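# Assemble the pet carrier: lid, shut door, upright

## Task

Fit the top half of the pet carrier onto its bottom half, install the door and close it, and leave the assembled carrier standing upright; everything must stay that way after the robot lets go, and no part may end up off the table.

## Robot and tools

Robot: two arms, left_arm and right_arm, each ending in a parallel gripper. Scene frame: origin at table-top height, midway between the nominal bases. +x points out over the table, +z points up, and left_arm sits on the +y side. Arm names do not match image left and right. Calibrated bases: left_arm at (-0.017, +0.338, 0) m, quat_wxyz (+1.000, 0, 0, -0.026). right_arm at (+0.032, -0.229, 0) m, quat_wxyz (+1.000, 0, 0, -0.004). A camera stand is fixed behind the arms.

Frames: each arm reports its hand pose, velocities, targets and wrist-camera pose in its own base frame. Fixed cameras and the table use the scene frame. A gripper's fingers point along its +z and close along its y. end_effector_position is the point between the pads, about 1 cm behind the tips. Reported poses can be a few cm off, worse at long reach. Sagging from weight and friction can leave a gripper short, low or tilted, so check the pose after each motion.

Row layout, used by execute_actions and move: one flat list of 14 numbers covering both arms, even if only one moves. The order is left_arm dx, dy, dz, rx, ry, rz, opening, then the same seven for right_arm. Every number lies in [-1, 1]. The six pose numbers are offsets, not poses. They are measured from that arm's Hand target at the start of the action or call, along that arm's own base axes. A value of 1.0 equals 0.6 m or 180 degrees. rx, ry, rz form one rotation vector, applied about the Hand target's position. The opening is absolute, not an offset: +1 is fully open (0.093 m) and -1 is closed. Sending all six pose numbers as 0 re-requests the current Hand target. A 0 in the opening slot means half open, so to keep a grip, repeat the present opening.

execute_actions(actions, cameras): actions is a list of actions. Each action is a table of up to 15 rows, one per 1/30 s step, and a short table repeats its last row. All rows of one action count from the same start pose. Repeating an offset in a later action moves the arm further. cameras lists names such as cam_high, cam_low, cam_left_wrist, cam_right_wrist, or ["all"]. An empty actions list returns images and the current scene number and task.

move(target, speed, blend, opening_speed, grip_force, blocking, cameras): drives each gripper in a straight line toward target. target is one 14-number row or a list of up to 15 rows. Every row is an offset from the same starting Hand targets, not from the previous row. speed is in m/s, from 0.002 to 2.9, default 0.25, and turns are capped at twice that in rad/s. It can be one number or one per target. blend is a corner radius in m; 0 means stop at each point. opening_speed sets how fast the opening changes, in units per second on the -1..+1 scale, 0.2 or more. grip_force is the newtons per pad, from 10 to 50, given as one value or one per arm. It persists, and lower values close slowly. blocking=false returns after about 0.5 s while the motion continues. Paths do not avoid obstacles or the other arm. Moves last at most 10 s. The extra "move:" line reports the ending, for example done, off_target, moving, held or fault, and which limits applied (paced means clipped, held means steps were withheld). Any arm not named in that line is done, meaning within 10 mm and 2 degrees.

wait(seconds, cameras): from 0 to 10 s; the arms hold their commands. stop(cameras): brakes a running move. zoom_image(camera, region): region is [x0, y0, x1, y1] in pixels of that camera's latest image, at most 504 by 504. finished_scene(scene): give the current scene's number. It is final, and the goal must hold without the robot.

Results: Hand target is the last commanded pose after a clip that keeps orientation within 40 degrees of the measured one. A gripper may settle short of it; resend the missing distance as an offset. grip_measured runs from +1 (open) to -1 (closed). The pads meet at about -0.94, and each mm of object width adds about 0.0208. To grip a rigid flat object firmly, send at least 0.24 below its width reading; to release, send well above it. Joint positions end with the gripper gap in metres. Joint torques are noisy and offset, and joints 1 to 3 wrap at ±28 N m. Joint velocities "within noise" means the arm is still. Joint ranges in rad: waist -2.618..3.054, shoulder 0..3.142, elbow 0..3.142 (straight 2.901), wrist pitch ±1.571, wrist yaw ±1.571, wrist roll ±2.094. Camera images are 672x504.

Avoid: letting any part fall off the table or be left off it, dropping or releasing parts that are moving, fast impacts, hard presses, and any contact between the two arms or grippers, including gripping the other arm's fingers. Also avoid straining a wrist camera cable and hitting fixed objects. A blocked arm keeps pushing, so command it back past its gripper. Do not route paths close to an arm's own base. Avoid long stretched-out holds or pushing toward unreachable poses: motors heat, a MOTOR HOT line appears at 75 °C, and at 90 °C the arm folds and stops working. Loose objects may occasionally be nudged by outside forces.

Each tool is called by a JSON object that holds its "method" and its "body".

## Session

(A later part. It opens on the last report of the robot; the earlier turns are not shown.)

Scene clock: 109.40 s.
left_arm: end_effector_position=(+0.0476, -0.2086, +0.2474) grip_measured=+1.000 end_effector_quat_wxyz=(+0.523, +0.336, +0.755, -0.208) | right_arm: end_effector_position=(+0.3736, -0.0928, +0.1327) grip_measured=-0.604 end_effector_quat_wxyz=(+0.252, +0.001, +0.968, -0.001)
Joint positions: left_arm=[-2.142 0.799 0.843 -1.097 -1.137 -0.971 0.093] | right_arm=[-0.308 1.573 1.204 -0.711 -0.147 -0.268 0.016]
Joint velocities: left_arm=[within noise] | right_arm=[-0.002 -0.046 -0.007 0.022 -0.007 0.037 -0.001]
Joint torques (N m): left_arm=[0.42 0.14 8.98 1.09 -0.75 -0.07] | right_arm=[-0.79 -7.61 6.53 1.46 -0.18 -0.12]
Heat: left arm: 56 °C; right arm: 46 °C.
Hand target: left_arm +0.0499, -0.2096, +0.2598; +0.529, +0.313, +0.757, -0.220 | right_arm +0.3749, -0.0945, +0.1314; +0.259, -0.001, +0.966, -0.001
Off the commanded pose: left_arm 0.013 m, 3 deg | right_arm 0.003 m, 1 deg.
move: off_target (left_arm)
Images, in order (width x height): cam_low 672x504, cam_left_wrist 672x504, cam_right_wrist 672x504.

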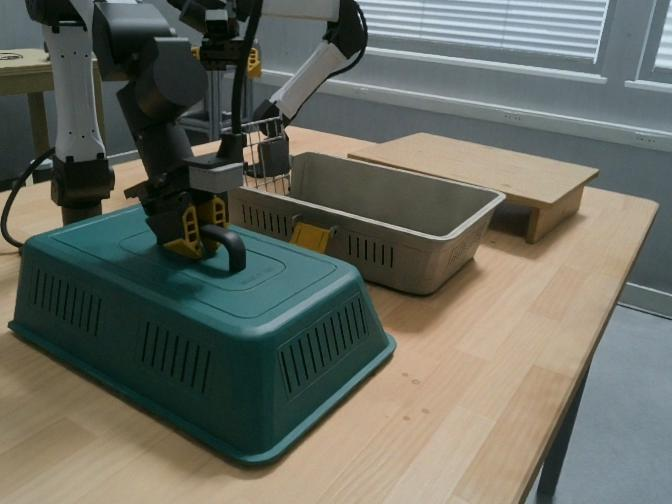

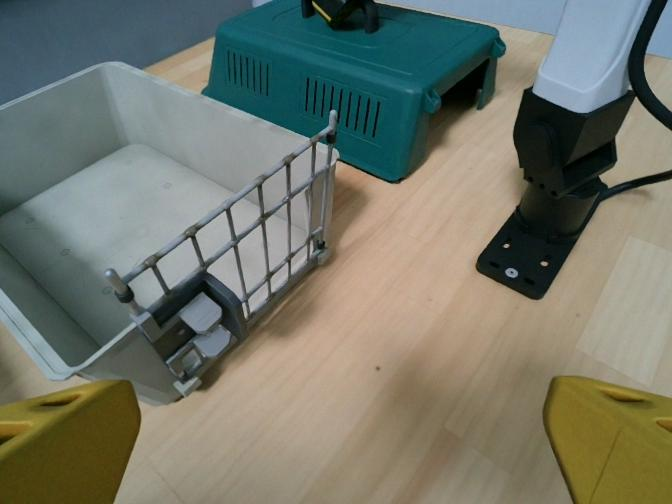

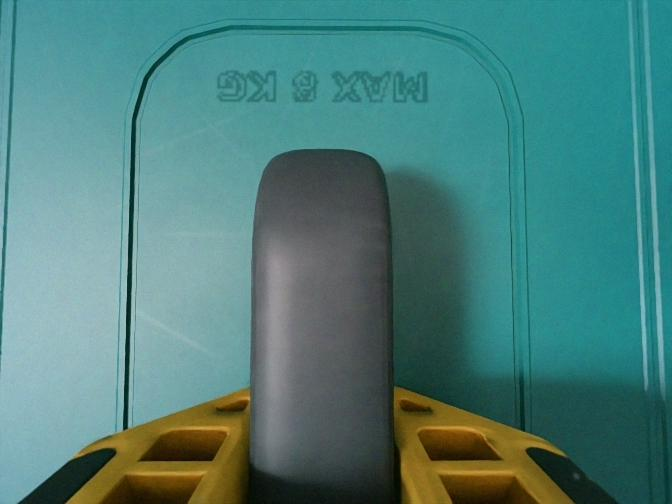

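{"method": "move", "body": {"target": [[0,0,0,0,0,0,1,0,0,0.02,0,0,0,-1],[0,0,0,0,0,0,1,0,0,0.1,0,0,0,-1]], "cameras": ["cam_low","cam_right_wrist","cam_left_wrist"], "speed": 0.08}}

Scene clock: 113.40 s.
left_arm: end_effector_position=(+0.0476, -0.2086, +0.2474) grip_measured=+1.000 end_effector_quat_wxyz=(+0.523, +0.336, +0.755, -0.208) | right_arm: end_effector_position=(+0.3590, -0.0884, +0.1664) grip_measured=-0.616 end_effector_quat_wxyz=(+0.216, +0.004, +0.976, +0.010)
Joint positions: left_arm=[-2.142 0.799 0.843 -1.097 -1.137 -0.971 0.093] | right_arm=[-0.308 1.573 1.37 -0.957 -0.146 -0.269 0.016]
Joint torques (N m): left_arm=[0.44 0.16 9.03 1.1 -0.75 -0.02] | right_arm=[-0.79 -8.65 12.37 1.37 -0.19 -0.12]
Heat: left arm: 56 °C; right arm: 47 °C.
Hand target: left_arm +0.0499, -0.2096, +0.2598; +0.529, +0.313, +0.757, -0.220 | right_arm +0.3749, -0.0945, +0.1914; +0.259, +0.000, +0.966, -0.001
Off the commanded pose: left_arm 0.013 m, 3 deg | right_arm 0.030 m, 5 deg.
move: off_target (left_arm, right_arm)
Images, in order (width x height): cam_low 672x504, cam_left_wrist 672x504, cam_right_wrist 672x504.

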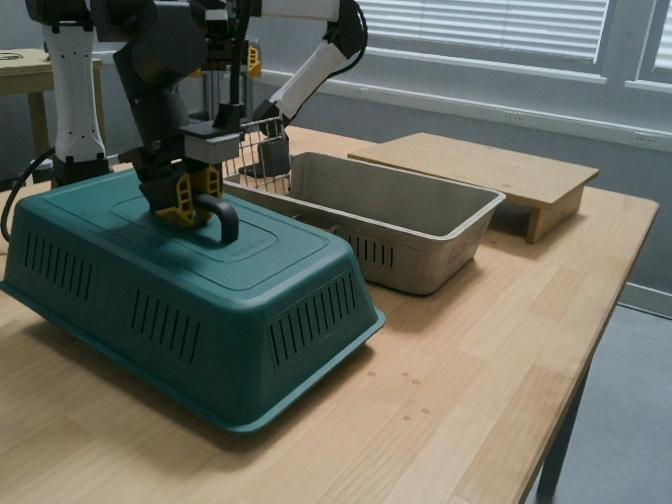

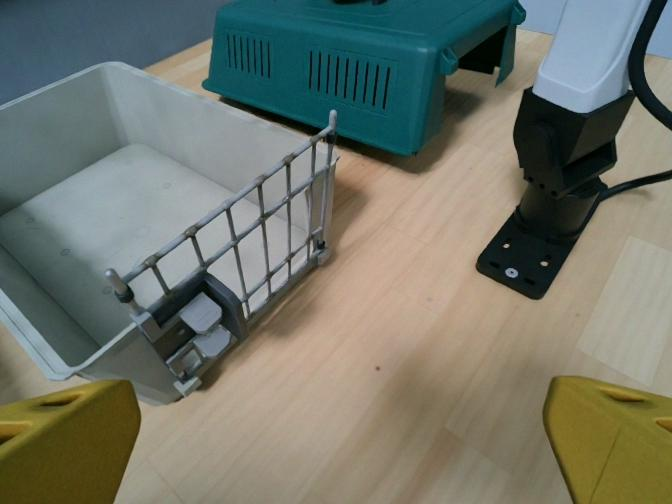

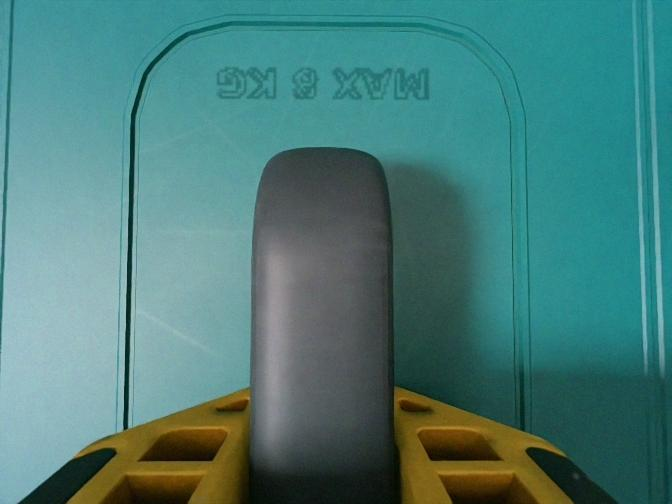

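{"method": "move", "body": {"target": [0,0,0,0,0,0,1,0.04,0,0.18,0,-0.028,0,-1], "cameras": ["cam_low","cam_high"], "speed": 0.12}}

Scene clock: 125.23 s.
left_arm: end_effector_position=(+0.0476, -0.2086, +0.2474) grip_measured=+1.000 end_effector_quat_wxyz=(+0.523, +0.336, +0.755, -0.208) | right_arm: end_effector_position=(+0.3864, -0.0959, +0.2739) grip_measured=-0.616 end_effector_quat_wxyz=(+0.255, +0.003, +0.967, +0.002)
Joint positions: left_arm=[-2.142 0.799 0.843 -1.097 -1.137 -0.971 0.093] | right_arm=[-0.308 1.71 1.924 -1.291 -0.152 -0.263 0.016]
Joint torques (N m): left_arm=[0.44 0.25 8.96 1.11 -0.76 -0.07] | right_arm=[0.2 -9.31 11.59 1.59 -0.31 0.04]
Heat: left arm: 56 °C; right arm: 49 °C.
Hand target: left_arm +0.0499, -0.2096, +0.2598; +0.529, +0.313, +0.757, -0.220 | right_arm +0.3989, -0.0945, +0.2994; +0.301, +0.000, +0.954, -0.001
Off the commanded pose: left_arm 0.013 m, 3 deg | right_arm 0.028 m, 6 deg.
move: off_target (left_arm, right_arm)
Images, in order (width x height): cam_high 672x504, cam_low 672x504.

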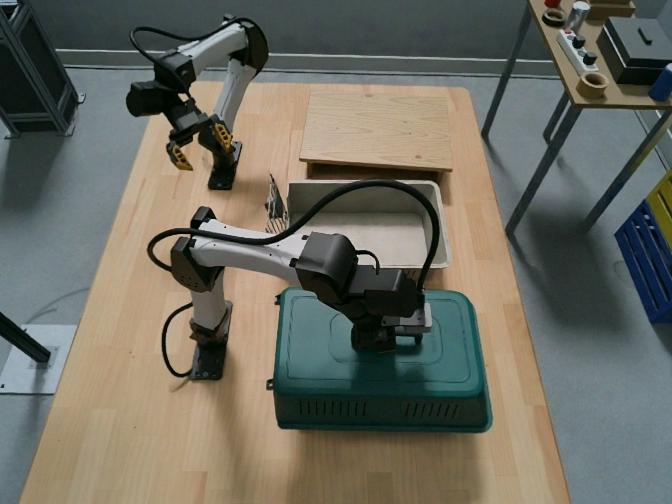

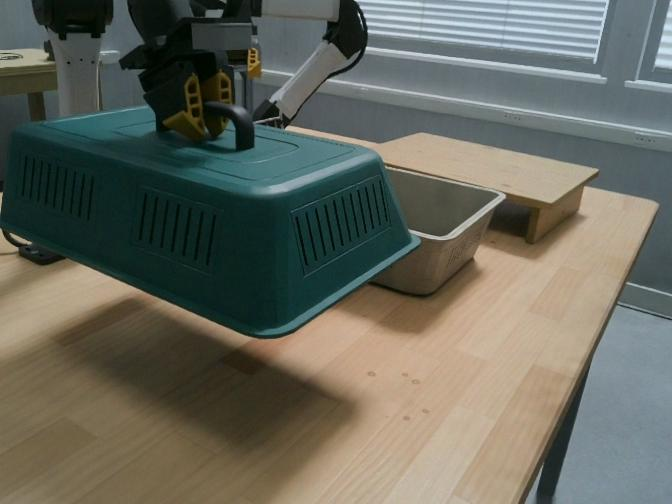

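{"method": "move", "body": {"target": [[0,0,0,0,0,0,1,0.04,0.0,0.06,0,0,0,-1],[0,0,0,0,0,0,1,0.045,0.65,0.06,0,0,0,-1]], "cameras": ["all"], "speed": 0.15, "blend": [0.02,0]}}

Scene clock: 132.93 s.
left_arm: end_effector_position=(+0.0476, -0.2086, +0.2474) grip_measured=+1.000 end_effector_quat_wxyz=(+0.523, +0.336, +0.755, -0.208) | right_arm: end_effector_position=(+0.4107, +0.2917, +0.3031) grip_measured=-0.616 end_effector_quat_wxyz=(+0.340, -0.043, +0.939, +0.031)
Joint positions: left_arm=[-2.142 0.799 0.843 -1.097 -1.137 -0.971 0.093] | right_arm=[0.739 2.275 2.821 -1.514 0.371 0.53 0.016]
Joint torques (N m): left_arm=[0.49 0.25 8.96 1.11 -0.77 -0.06] | right_arm=[-0.62 -13.34 10.22 2.07 0.54 0.05]
Heat: left arm: 56 °C; right arm: 49 °C.
Hand target: left_arm +0.0499, -0.2096, +0.2598; +0.529, +0.313, +0.757, -0.220 | right_arm +0.4259, +0.2956, +0.3354; +0.301, +0.000, +0.954, -0.001
Off the commanded pose: left_arm 0.013 m, 3 deg | right_arm 0.036 m, 8 deg.
elbow stopped short (right arm): the move would have taken joint 3 (elbow) straighter than the controller allows.
move: off_target (left_arm, right_arm)

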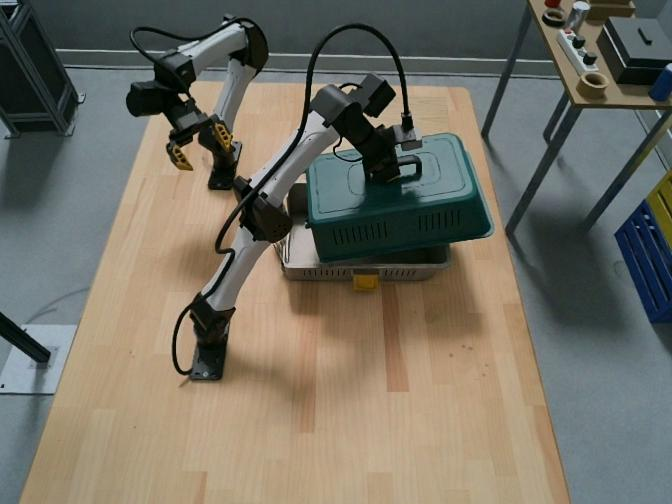

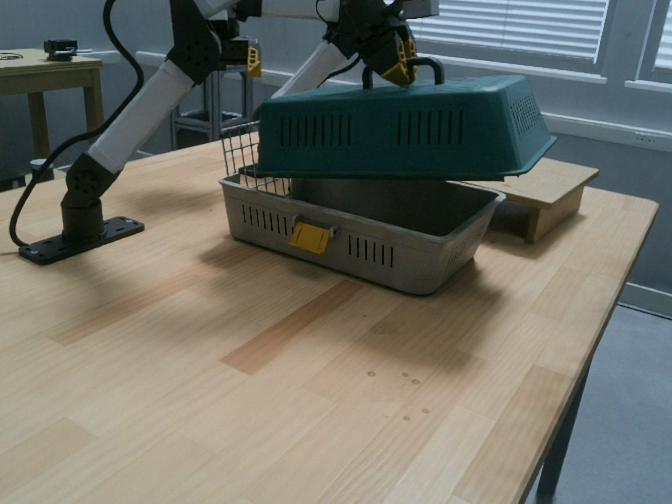

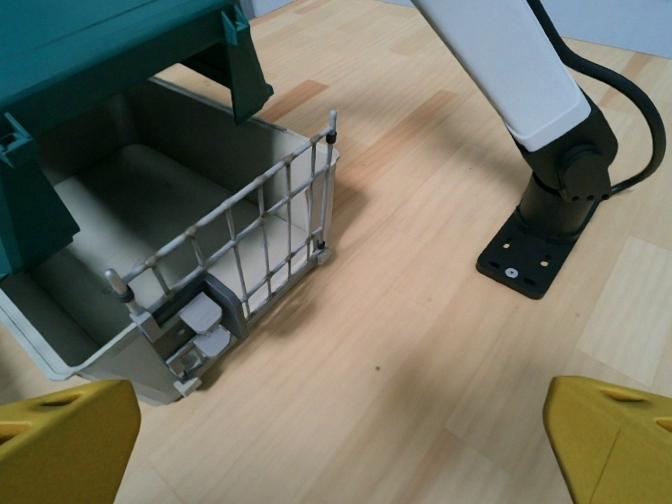

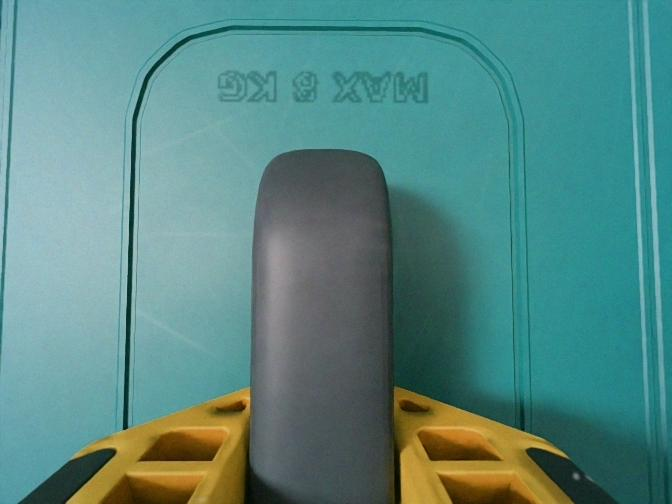

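{"method": "move", "body": {"target": [0,0,0,0,0,0,1,-0.04,0.02,-0.02,0,0,0,-1], "cameras": ["all"], "speed": 0.1}}

Scene clock: 138.07 s.
left_arm: end_effector_position=(+0.0476, -0.2086, +0.2474) grip_measured=+1.000 end_effector_quat_wxyz=(+0.523, +0.336, +0.755, -0.208) | right_arm: end_effector_position=(+0.3941, +0.3041, +0.2966) grip_measured=-0.616 end_effector_quat_wxyz=(+0.329, -0.035, +0.943, +0.028)
Joint positions: left_arm=[-2.142 0.799 0.843 -1.097 -1.137 -0.971 0.093] | right_arm=[0.788 2.282 2.821 -1.55 0.395 0.599 0.016]
Joint torques (N m): left_arm=[0.5 0.16 9.05 1.13 -0.75 -0.06] | right_arm=[0.18 -13.22 10.21 1.71 0.58 0.08]
Heat: left arm: 57 °C; right arm: 49 °C.
Hand target: left_arm +0.0499, -0.2096, +0.2598; +0.529, +0.313, +0.757, -0.220 | right_arm +0.4020, +0.3074, +0.3235; +0.301, +0.000, +0.954, -0.001
Off the commanded pose: left_arm 0.013 m, 3 deg | right_arm 0.028 m, 6 deg.
elbow stopped short (right arm): the move would have taken joint 3 (elbow) straighter than the controller allows.
move: off_target (left_arm, right_arm)

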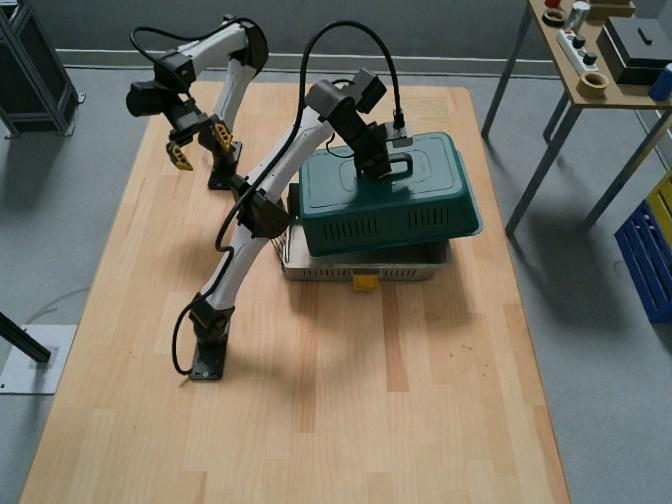

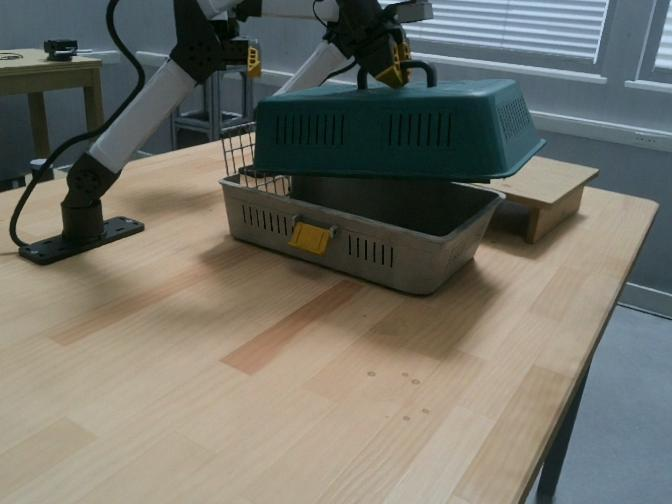

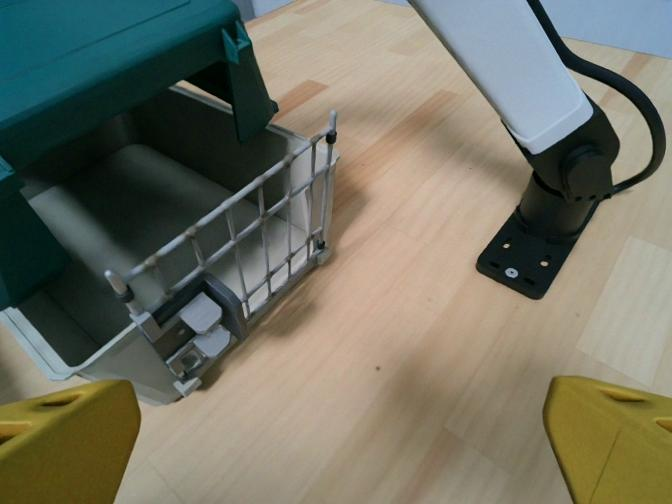

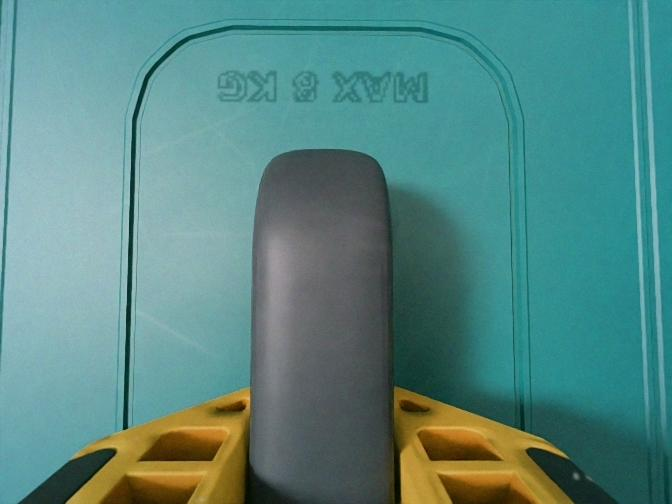

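{"method": "move", "body": {"target": [0,0,0,0,0,0,1,-0.015,0.0,-0.045,0,0,-0.015,-1], "cameras": ["all"], "speed": 0.1}}

Scene clock: 144.13 s.
left_arm: end_effector_position=(+0.0476, -0.2086, +0.2474) grip_measured=+1.000 end_effector_quat_wxyz=(+0.523, +0.336, +0.755, -0.208) | right_arm: end_effector_position=(+0.3883, +0.3068, +0.2762) grip_measured=-0.616 end_effector_quat_wxyz=(+0.308, -0.004, +0.951, +0.011)
Joint positions: left_arm=[-2.142 0.799 0.843 -1.097 -1.137 -0.971 0.093] | right_arm=[0.808 2.317 2.821 -1.594 0.419 0.696 0.016]
Joint torques (N m): left_arm=[0.57 0.28 9.11 1.14 -0.72 -0.07] | right_arm=[0.29 -13.61 8.92 1.4 0.63 0.04]
Heat: left arm: 57 °C; right arm: 49 °C.
Hand target: left_arm +0.0499, -0.2096, +0.2598; +0.529, +0.313, +0.757, -0.220 | right_arm +0.3930, +0.3074, +0.2965; +0.301, +0.022, +0.953, -0.008
Off the commanded pose: left_arm 0.013 m, 3 deg | right_arm 0.021 m, 4 deg.
elbow stopped short (right arm): the move would have taken joint 3 (elbow) straighter than the controller allows.
joint read past its limit (right arm) — joint 4 (wrist pitch), lower limit.
joint sent to its limit (right arm) — joint 4 (wrist pitch), lower limit. The joint targets are off in orientation, not in position.
move: off_target (left_arm, right_arm)

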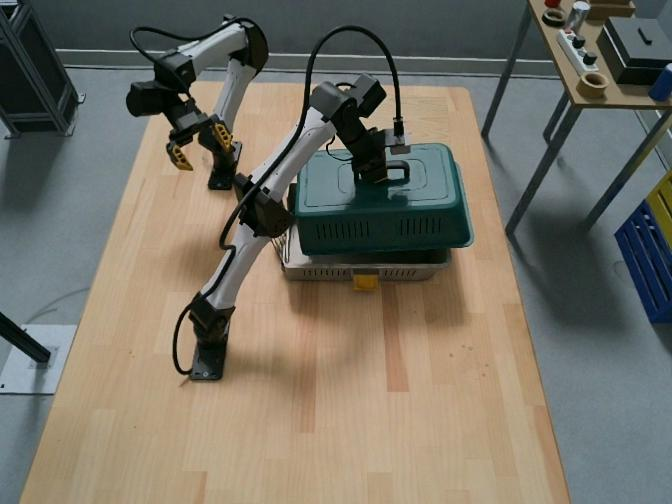

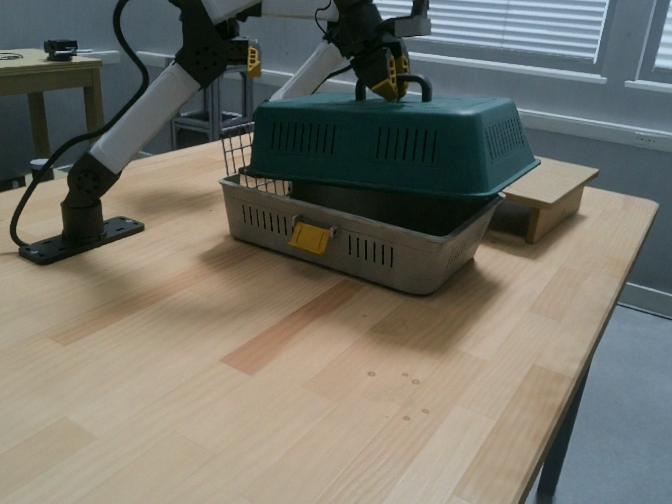

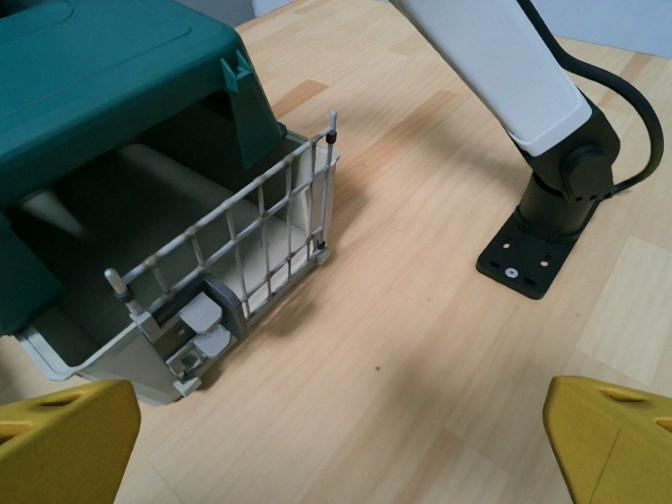

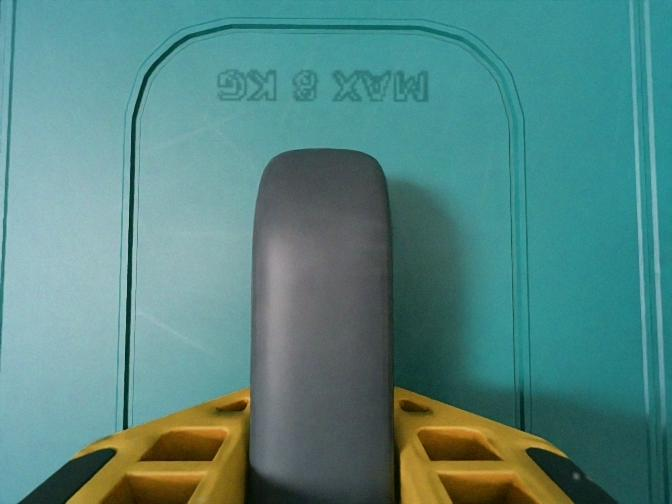

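{"method": "move", "body": {"target": [0,0,0,0,0,0,1,0,-0.013,-0.035,0,0,0,-1], "cameras": ["all"], "speed": 0.05}}

Scene clock: 153.97 s.
left_arm: end_effector_position=(+0.0476, -0.2086, +0.2474) grip_measured=+1.000 end_effector_quat_wxyz=(+0.523, +0.336, +0.755, -0.208) | right_arm: end_effector_position=(+0.3886, +0.3029, +0.2604) grip_measured=-0.616 end_effector_quat_wxyz=(+0.290, +0.008, +0.957, -0.004)
Joint positions: left_arm=[-2.142 0.799 0.843 -1.097 -1.137 -0.971 0.093] | right_arm=[0.802 2.317 2.767 -1.594 0.419 0.726 0.016]
Joint torques (N m): left_arm=[0.57 0.24 8.91 1.11 -0.75 -0.07] | right_arm=[-0.47 -14.94 5.86 1.31 0.55 -0.02]
Heat: left arm: 57 °C; right arm: 48 °C.
Hand target: left_arm +0.0499, -0.2096, +0.2598; +0.529, +0.313, +0.757, -0.220 | right_arm +0.3929, +0.2997, +0.2755; +0.301, +0.022, +0.953, -0.008
Off the commanded pose: left_arm 0.013 m, 3 deg | right_arm 0.016 m, 2 deg.
joint read past its limit (right arm) — joint 4 (wrist pitch), lower limit.
joint sent to its limit (right arm) — joint 4 (wrist pitch), lower limit. The joint targets still meet the commanded pose.
move: off_target (left_arm, right_arm)

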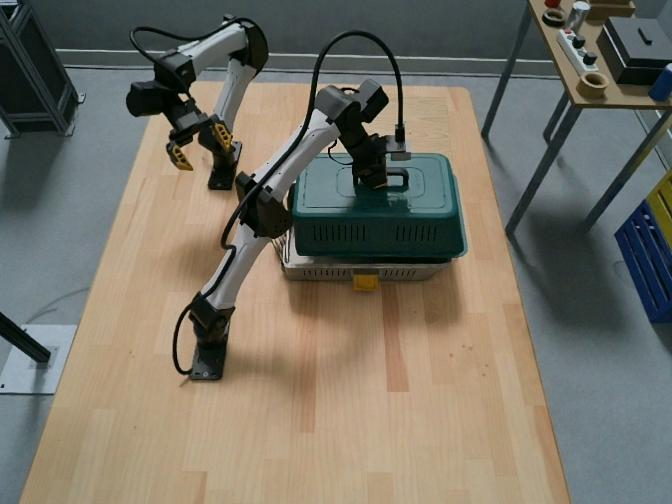

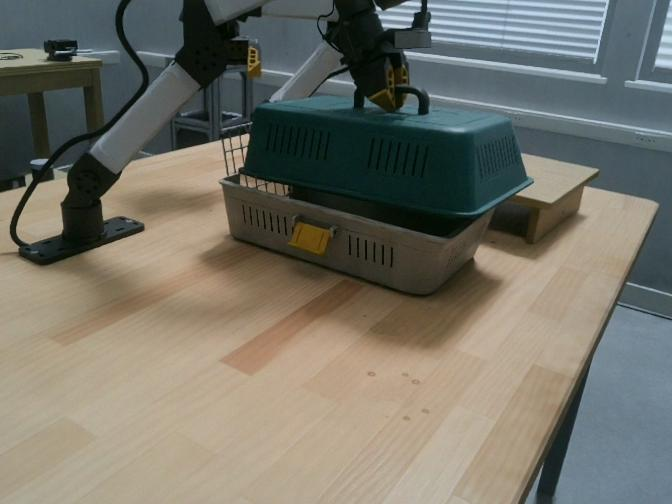

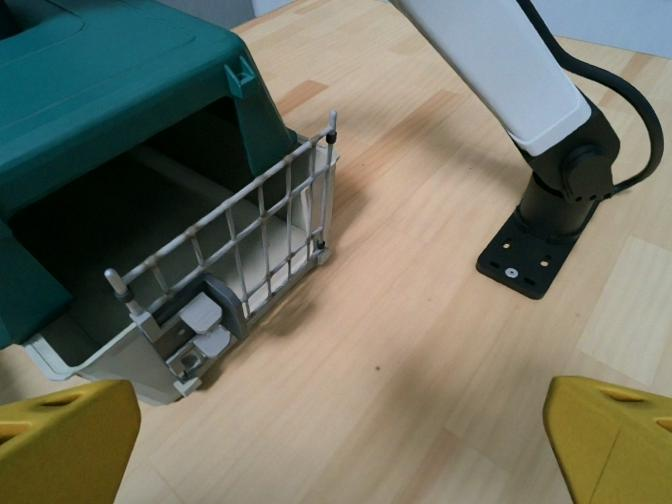

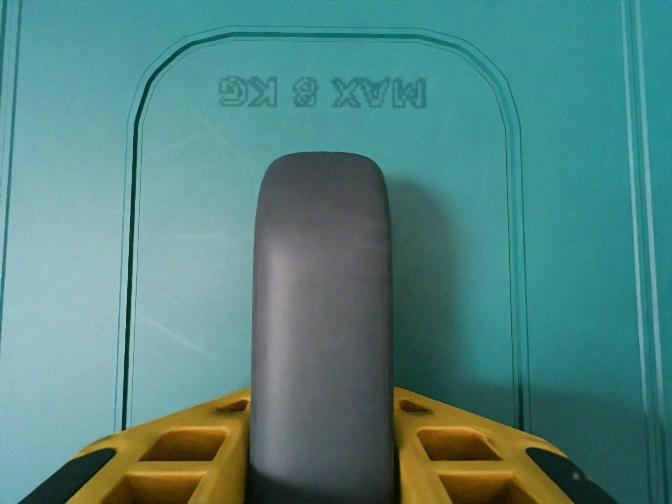

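{"method": "move", "body": {"target": [0,0,0,0,0,0,1,0,-0.01,-0.025,0,0.02,0,-1], "cameras": ["all"], "speed": 0.05}}

{"method": "zoom_image", "body": {"camera": "cam_low", "region": [200, 60, 560, 310]}}

Scene clock: 158.13 s.
left_arm: end_effector_position=(+0.0476, -0.2086, +0.2474) grip_measured=+1.000 end_effector_quat_wxyz=(+0.523, +0.336, +0.755, -0.208) | right_arm: end_effector_position=(+0.3901, +0.2979, +0.2462) grip_measured=-0.616 end_effector_quat_wxyz=(+0.263, +0.015, +0.965, -0.004)
Joint positions: left_arm=[-2.142 0.799 0.843 -1.097 -1.137 -0.971 0.093] | right_arm=[0.779 2.317 2.726 -1.594 0.376 0.735 0.016]
Joint torques (N m): left_arm=[0.55 0.05 9.01 1.13 -0.75 -0.07] | right_arm=[-0.58 -15.8 4.72 1.25 0.46 -0.13]
Heat: left arm: 57 °C; right arm: 48 °C.
Hand target: left_arm +0.0499, -0.2096, +0.2598; +0.529, +0.313, +0.757, -0.220 | right_arm +0.3929, +0.2937, +0.2605; +0.271, +0.022, +0.962, -0.009
Off the commanded pose: left_arm 0.013 m, 3 deg | right_arm 0.015 m, 1 deg.
joint read past its limit (right arm) — joint 4 (wrist pitch), lower limit.
joint sent to its limit (right arm) — joint 4 (wrist pitch), lower limit. The joint targets still meet the commanded pose.
move: off_target (left_arm, right_arm)

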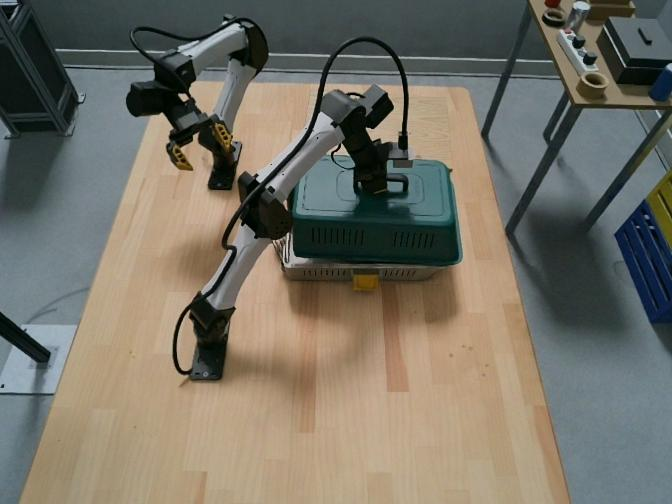

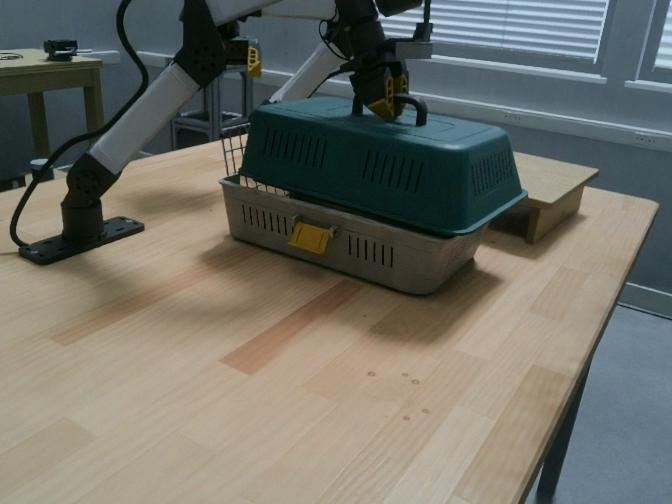

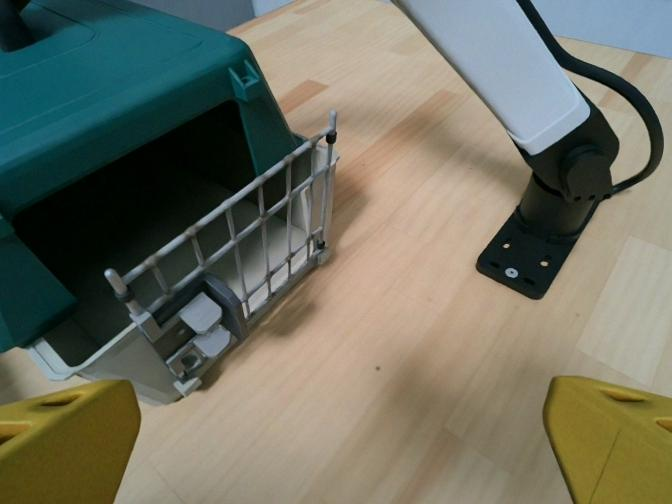

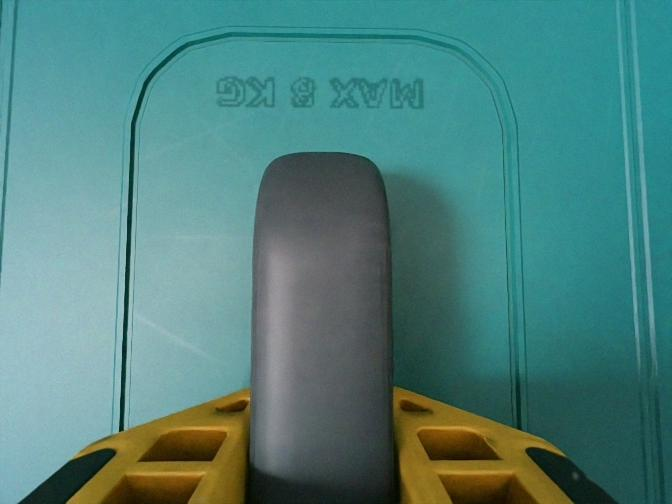

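Scaled by 1.400 from the camera's 672x504 image, which has a finer 960x720 frame.

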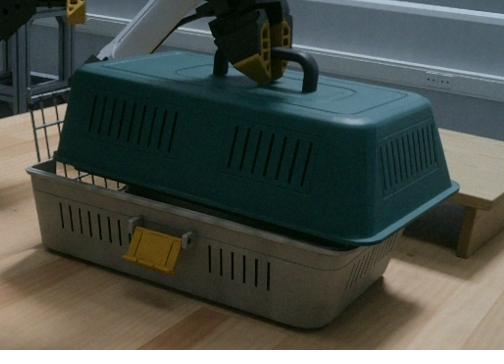

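{"method": "move", "body": {"target": [0,0,0,0,0,0,1,0,-0.008,-0.03,0,0.008,0,-1], "cameras": ["cam_high","cam_low","cam_left_wrist"], "speed": 0.04}}

{"method": "zoom_image", "body": {"camera": "cam_low", "region": [200, 60, 560, 310]}}

{"method": "zoom_image", "body": {"camera": "cam_high", "region": [250, 130, 490, 310]}}

Scene clock: 162.87 s.
left_arm: end_effector_position=(+0.0476, -0.2086, +0.2474) grip_measured=+1.000 end_effector_quat_wxyz=(+0.523, +0.336, +0.755, -0.208) | right_arm: end_effector_position=(+0.3915, +0.2950, +0.2443) grip_measured=-0.616 end_effector_quat_wxyz=(+0.260, +0.018, +0.965, -0.002)
Joint positions: left_arm=[-2.142 0.799 0.843 -1.097 -1.137 -0.971 0.093] | right_arm=[0.769 2.289 2.667 -1.562 0.367 0.735 0.016]
Joint torques (N m): left_arm=[0.35 0.14 8.95 1.11 -0.79 -0.11] | right_arm=[-1.06 -13.52 4 1.03 0.32 -0.08]
Heat: left arm: 57 °C; right arm: 47 °C.
Hand target: left_arm +0.0499, -0.2096, +0.2598; +0.529, +0.313, +0.757, -0.220 | right_arm +0.3930, +0.2888, +0.2425; +0.259, +0.022, +0.966, -0.009
Off the commanded pose: left_arm 0.013 m, 3 deg | right_arm 0.007 m, 1 deg.
move: off_target (left_arm)
Images, in order (width x height): cam_high 672x504, cam_low 672x504, cam_left_wrist 672x504.

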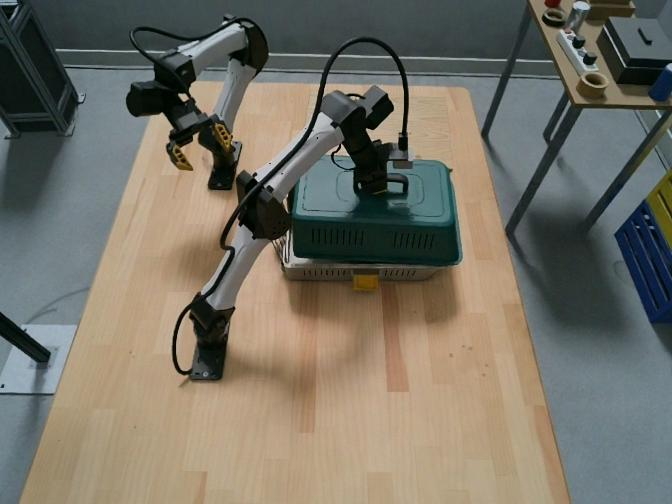

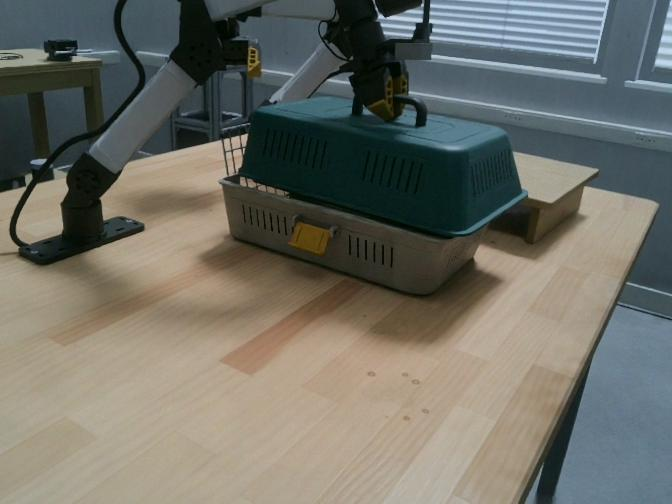

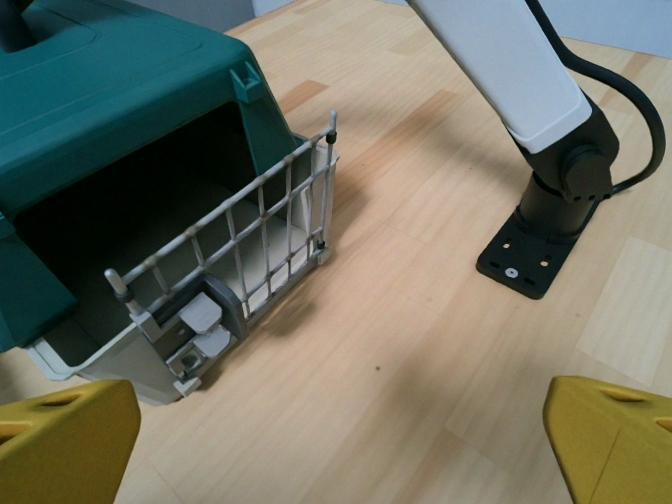

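Scaled by 1.400 from the camera's 672x504 image, which has a finer 960x720 frame.

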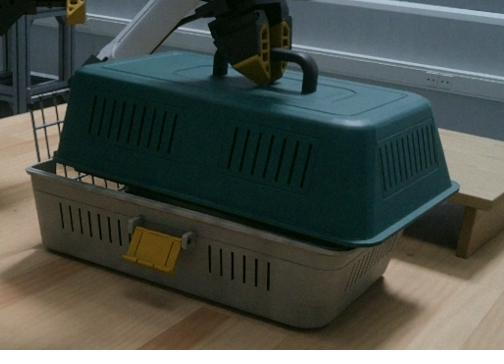

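Scaled by 2.100 from the camera's 672x504 image, which has a finer 960x720 frame.

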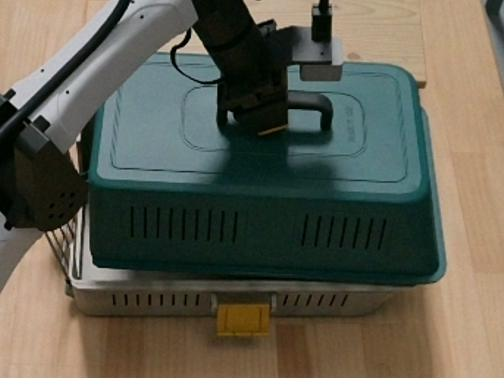

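{"method": "move", "body": {"target": [[0,0,0,0,0,0,1,0,0.006,0.006,0,0,0,0],[0,0,0,0,0,0,1,0.006,0.006,0.012,0,-0.125,0,0]], "cameras": ["all"], "speed": 0.15, "opening_speed": 1.0}}

{"method": "zoom_image", "body": {"camera": "cam_low", "region": [200, 60, 560, 310]}}

Scene clock: 172.00 s.
left_arm: end_effector_position=(+0.0476, -0.2086, +0.2474) grip_measured=+1.000 end_effector_quat_wxyz=(+0.523, +0.336, +0.755, -0.208) | right_arm: end_effector_position=(+0.3962, +0.2901, +0.2463) grip_measured=-0.003 end_effector_quat_wxyz=(+0.435, +0.024, +0.900, -0.016)
Joint positions: left_arm=[-2.142 0.799 0.843 -1.097 -1.137 -0.971 0.093] | right_arm=[0.846 1.899 1.842 -0.852 0.666 0.662 0.045]
Joint torques (N m): left_arm=[0.43 -0.01 9.05 1.1 -0.74 -0.09] | right_arm=[-0.2 -12.11 6.12 1.69 0.29 -0.14]
Heat: left arm: 57 °C; right arm: 46 °C.
Hand target: left_arm +0.0499, -0.2096, +0.2598; +0.529, +0.313, +0.757, -0.220 | right_arm +0.3966, +0.2925, +0.2495; +0.442, +0.023, +0.897, -0.005
Off the commanded pose: left_arm 0.013 m, 3 deg | right_arm 0.004 m, 2 deg.
move: off_target (left_arm)

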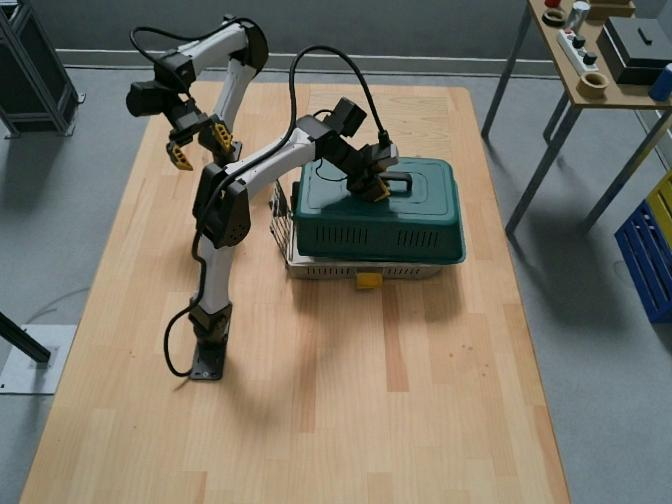

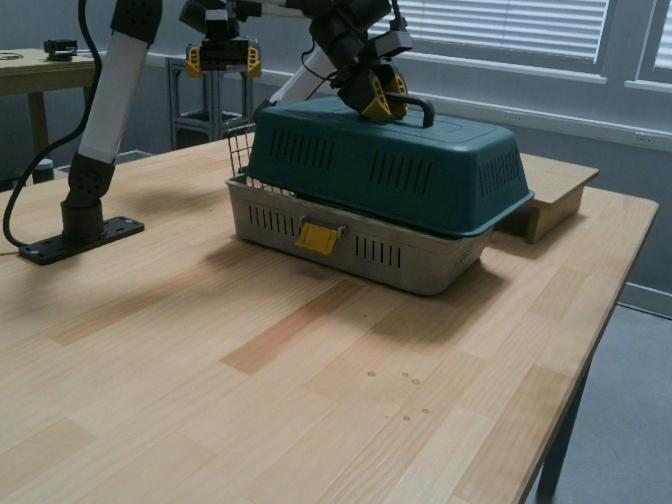

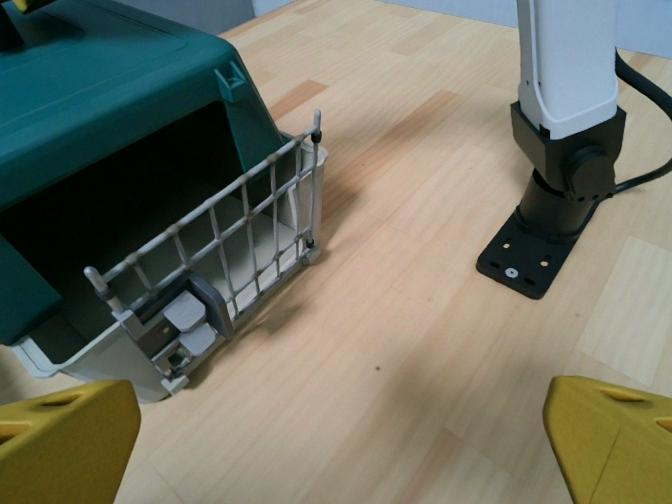

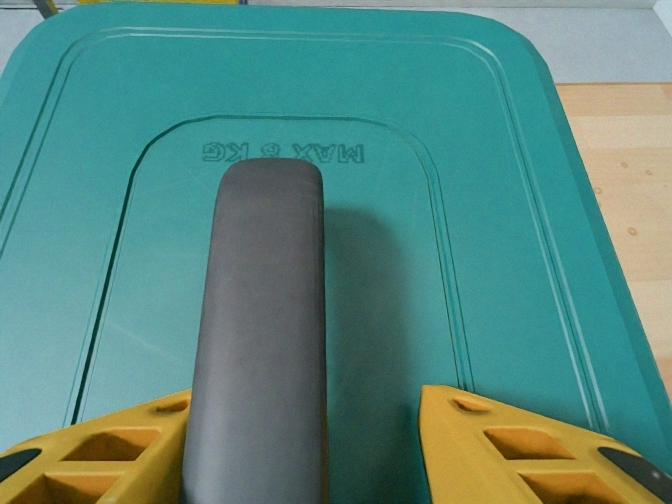

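Scaled by 1.400 from the camera's 672x504 image, which has a finer 960x720 frame.

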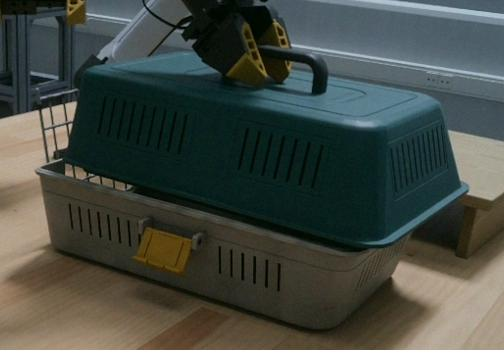

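{"method": "move", "body": {"target": [[0,0,0,0,0,0,1,0.0,0.02,0,0,0,0,0],[0,0,0,0,0,0,1,0.03,0.022,-0.006,0,0,0,0],[0,0,0,0,0,0,1,0.03,0.022,-0.006,0,0,0,-1]], "cameras": ["all"], "speed": 0.1, "opening_speed": 0.8}}

{"method": "zoom_image", "body": {"camera": "cam_low", "region": [200, 60, 560, 310]}}

Scene clock: 177.87 s.
left_arm: end_effector_position=(+0.0476, -0.2086, +0.2474) grip_measured=+1.000 end_effector_quat_wxyz=(+0.523, +0.336, +0.755, -0.208) | right_arm: end_effector_position=(+0.4093, +0.3036, +0.2464) grip_measured=-0.608 end_effector_quat_wxyz=(+0.441, +0.024, +0.897, -0.003)
Joint positions: left_arm=[-2.142 0.799 0.843 -1.097 -1.137 -0.971 0.093] | right_arm=[0.84 1.953 1.903 -0.826 0.653 0.651 0.016]
Joint torques (N m): left_arm=[0.53 0.25 9.01 1.12 -0.76 -0.07] | right_arm=[-0.73 -9.25 10.24 1.42 0.33 -0.15]
Heat: left arm: 58 °C; right arm: 46 °C.
Hand target: left_arm +0.0499, -0.2096, +0.2598; +0.529, +0.313, +0.757, -0.220 | right_arm +0.4146, +0.3057, +0.2461; +0.442, +0.023, +0.897, -0.004
Off the commanded pose: left_arm 0.013 m, 3 deg | right_arm 0.006 m, 0 deg.
move: off_target (left_arm)

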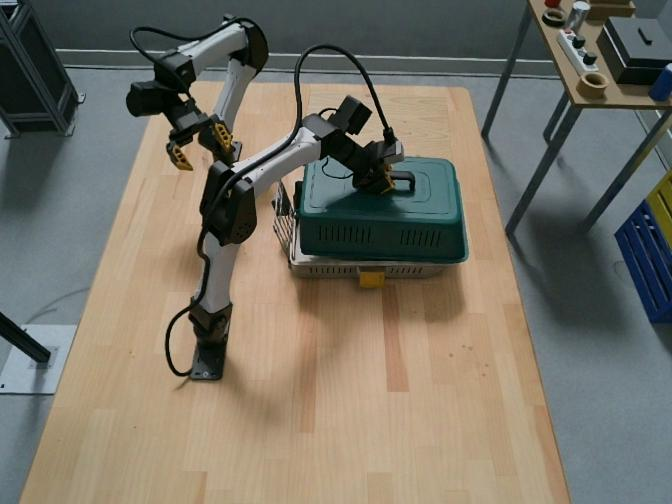

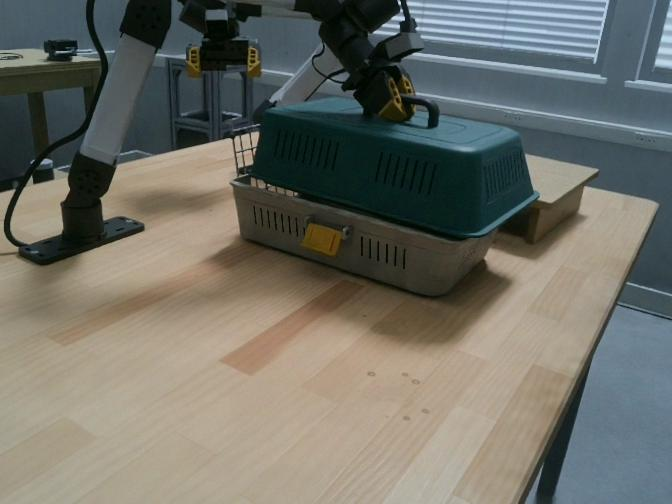

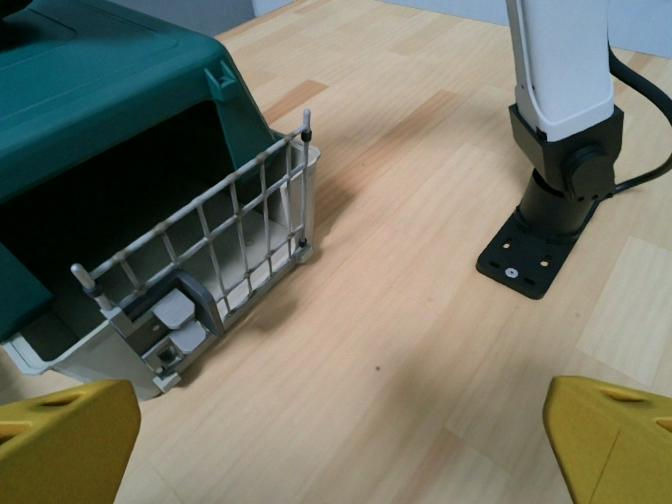

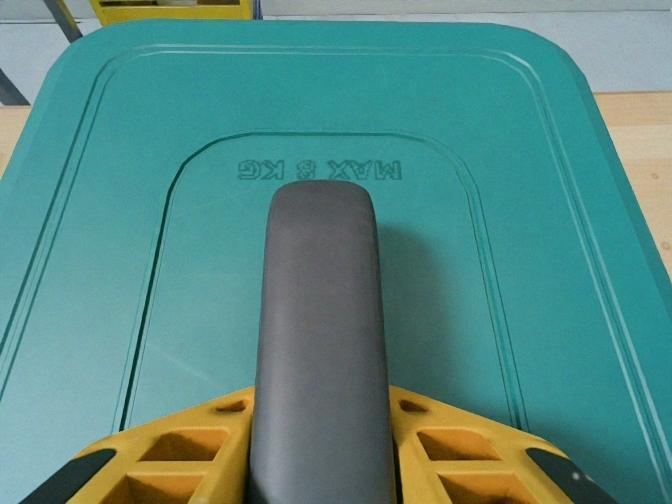

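Scaled by 1.400 from the camera's 672x504 image, which has a finer 960x720 frame.

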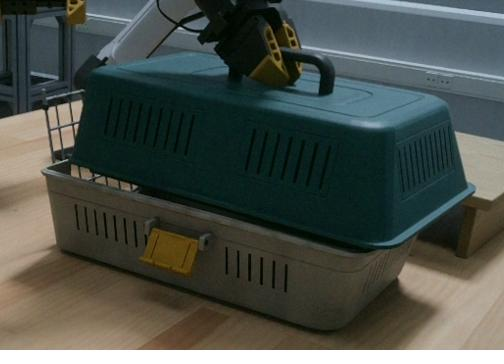

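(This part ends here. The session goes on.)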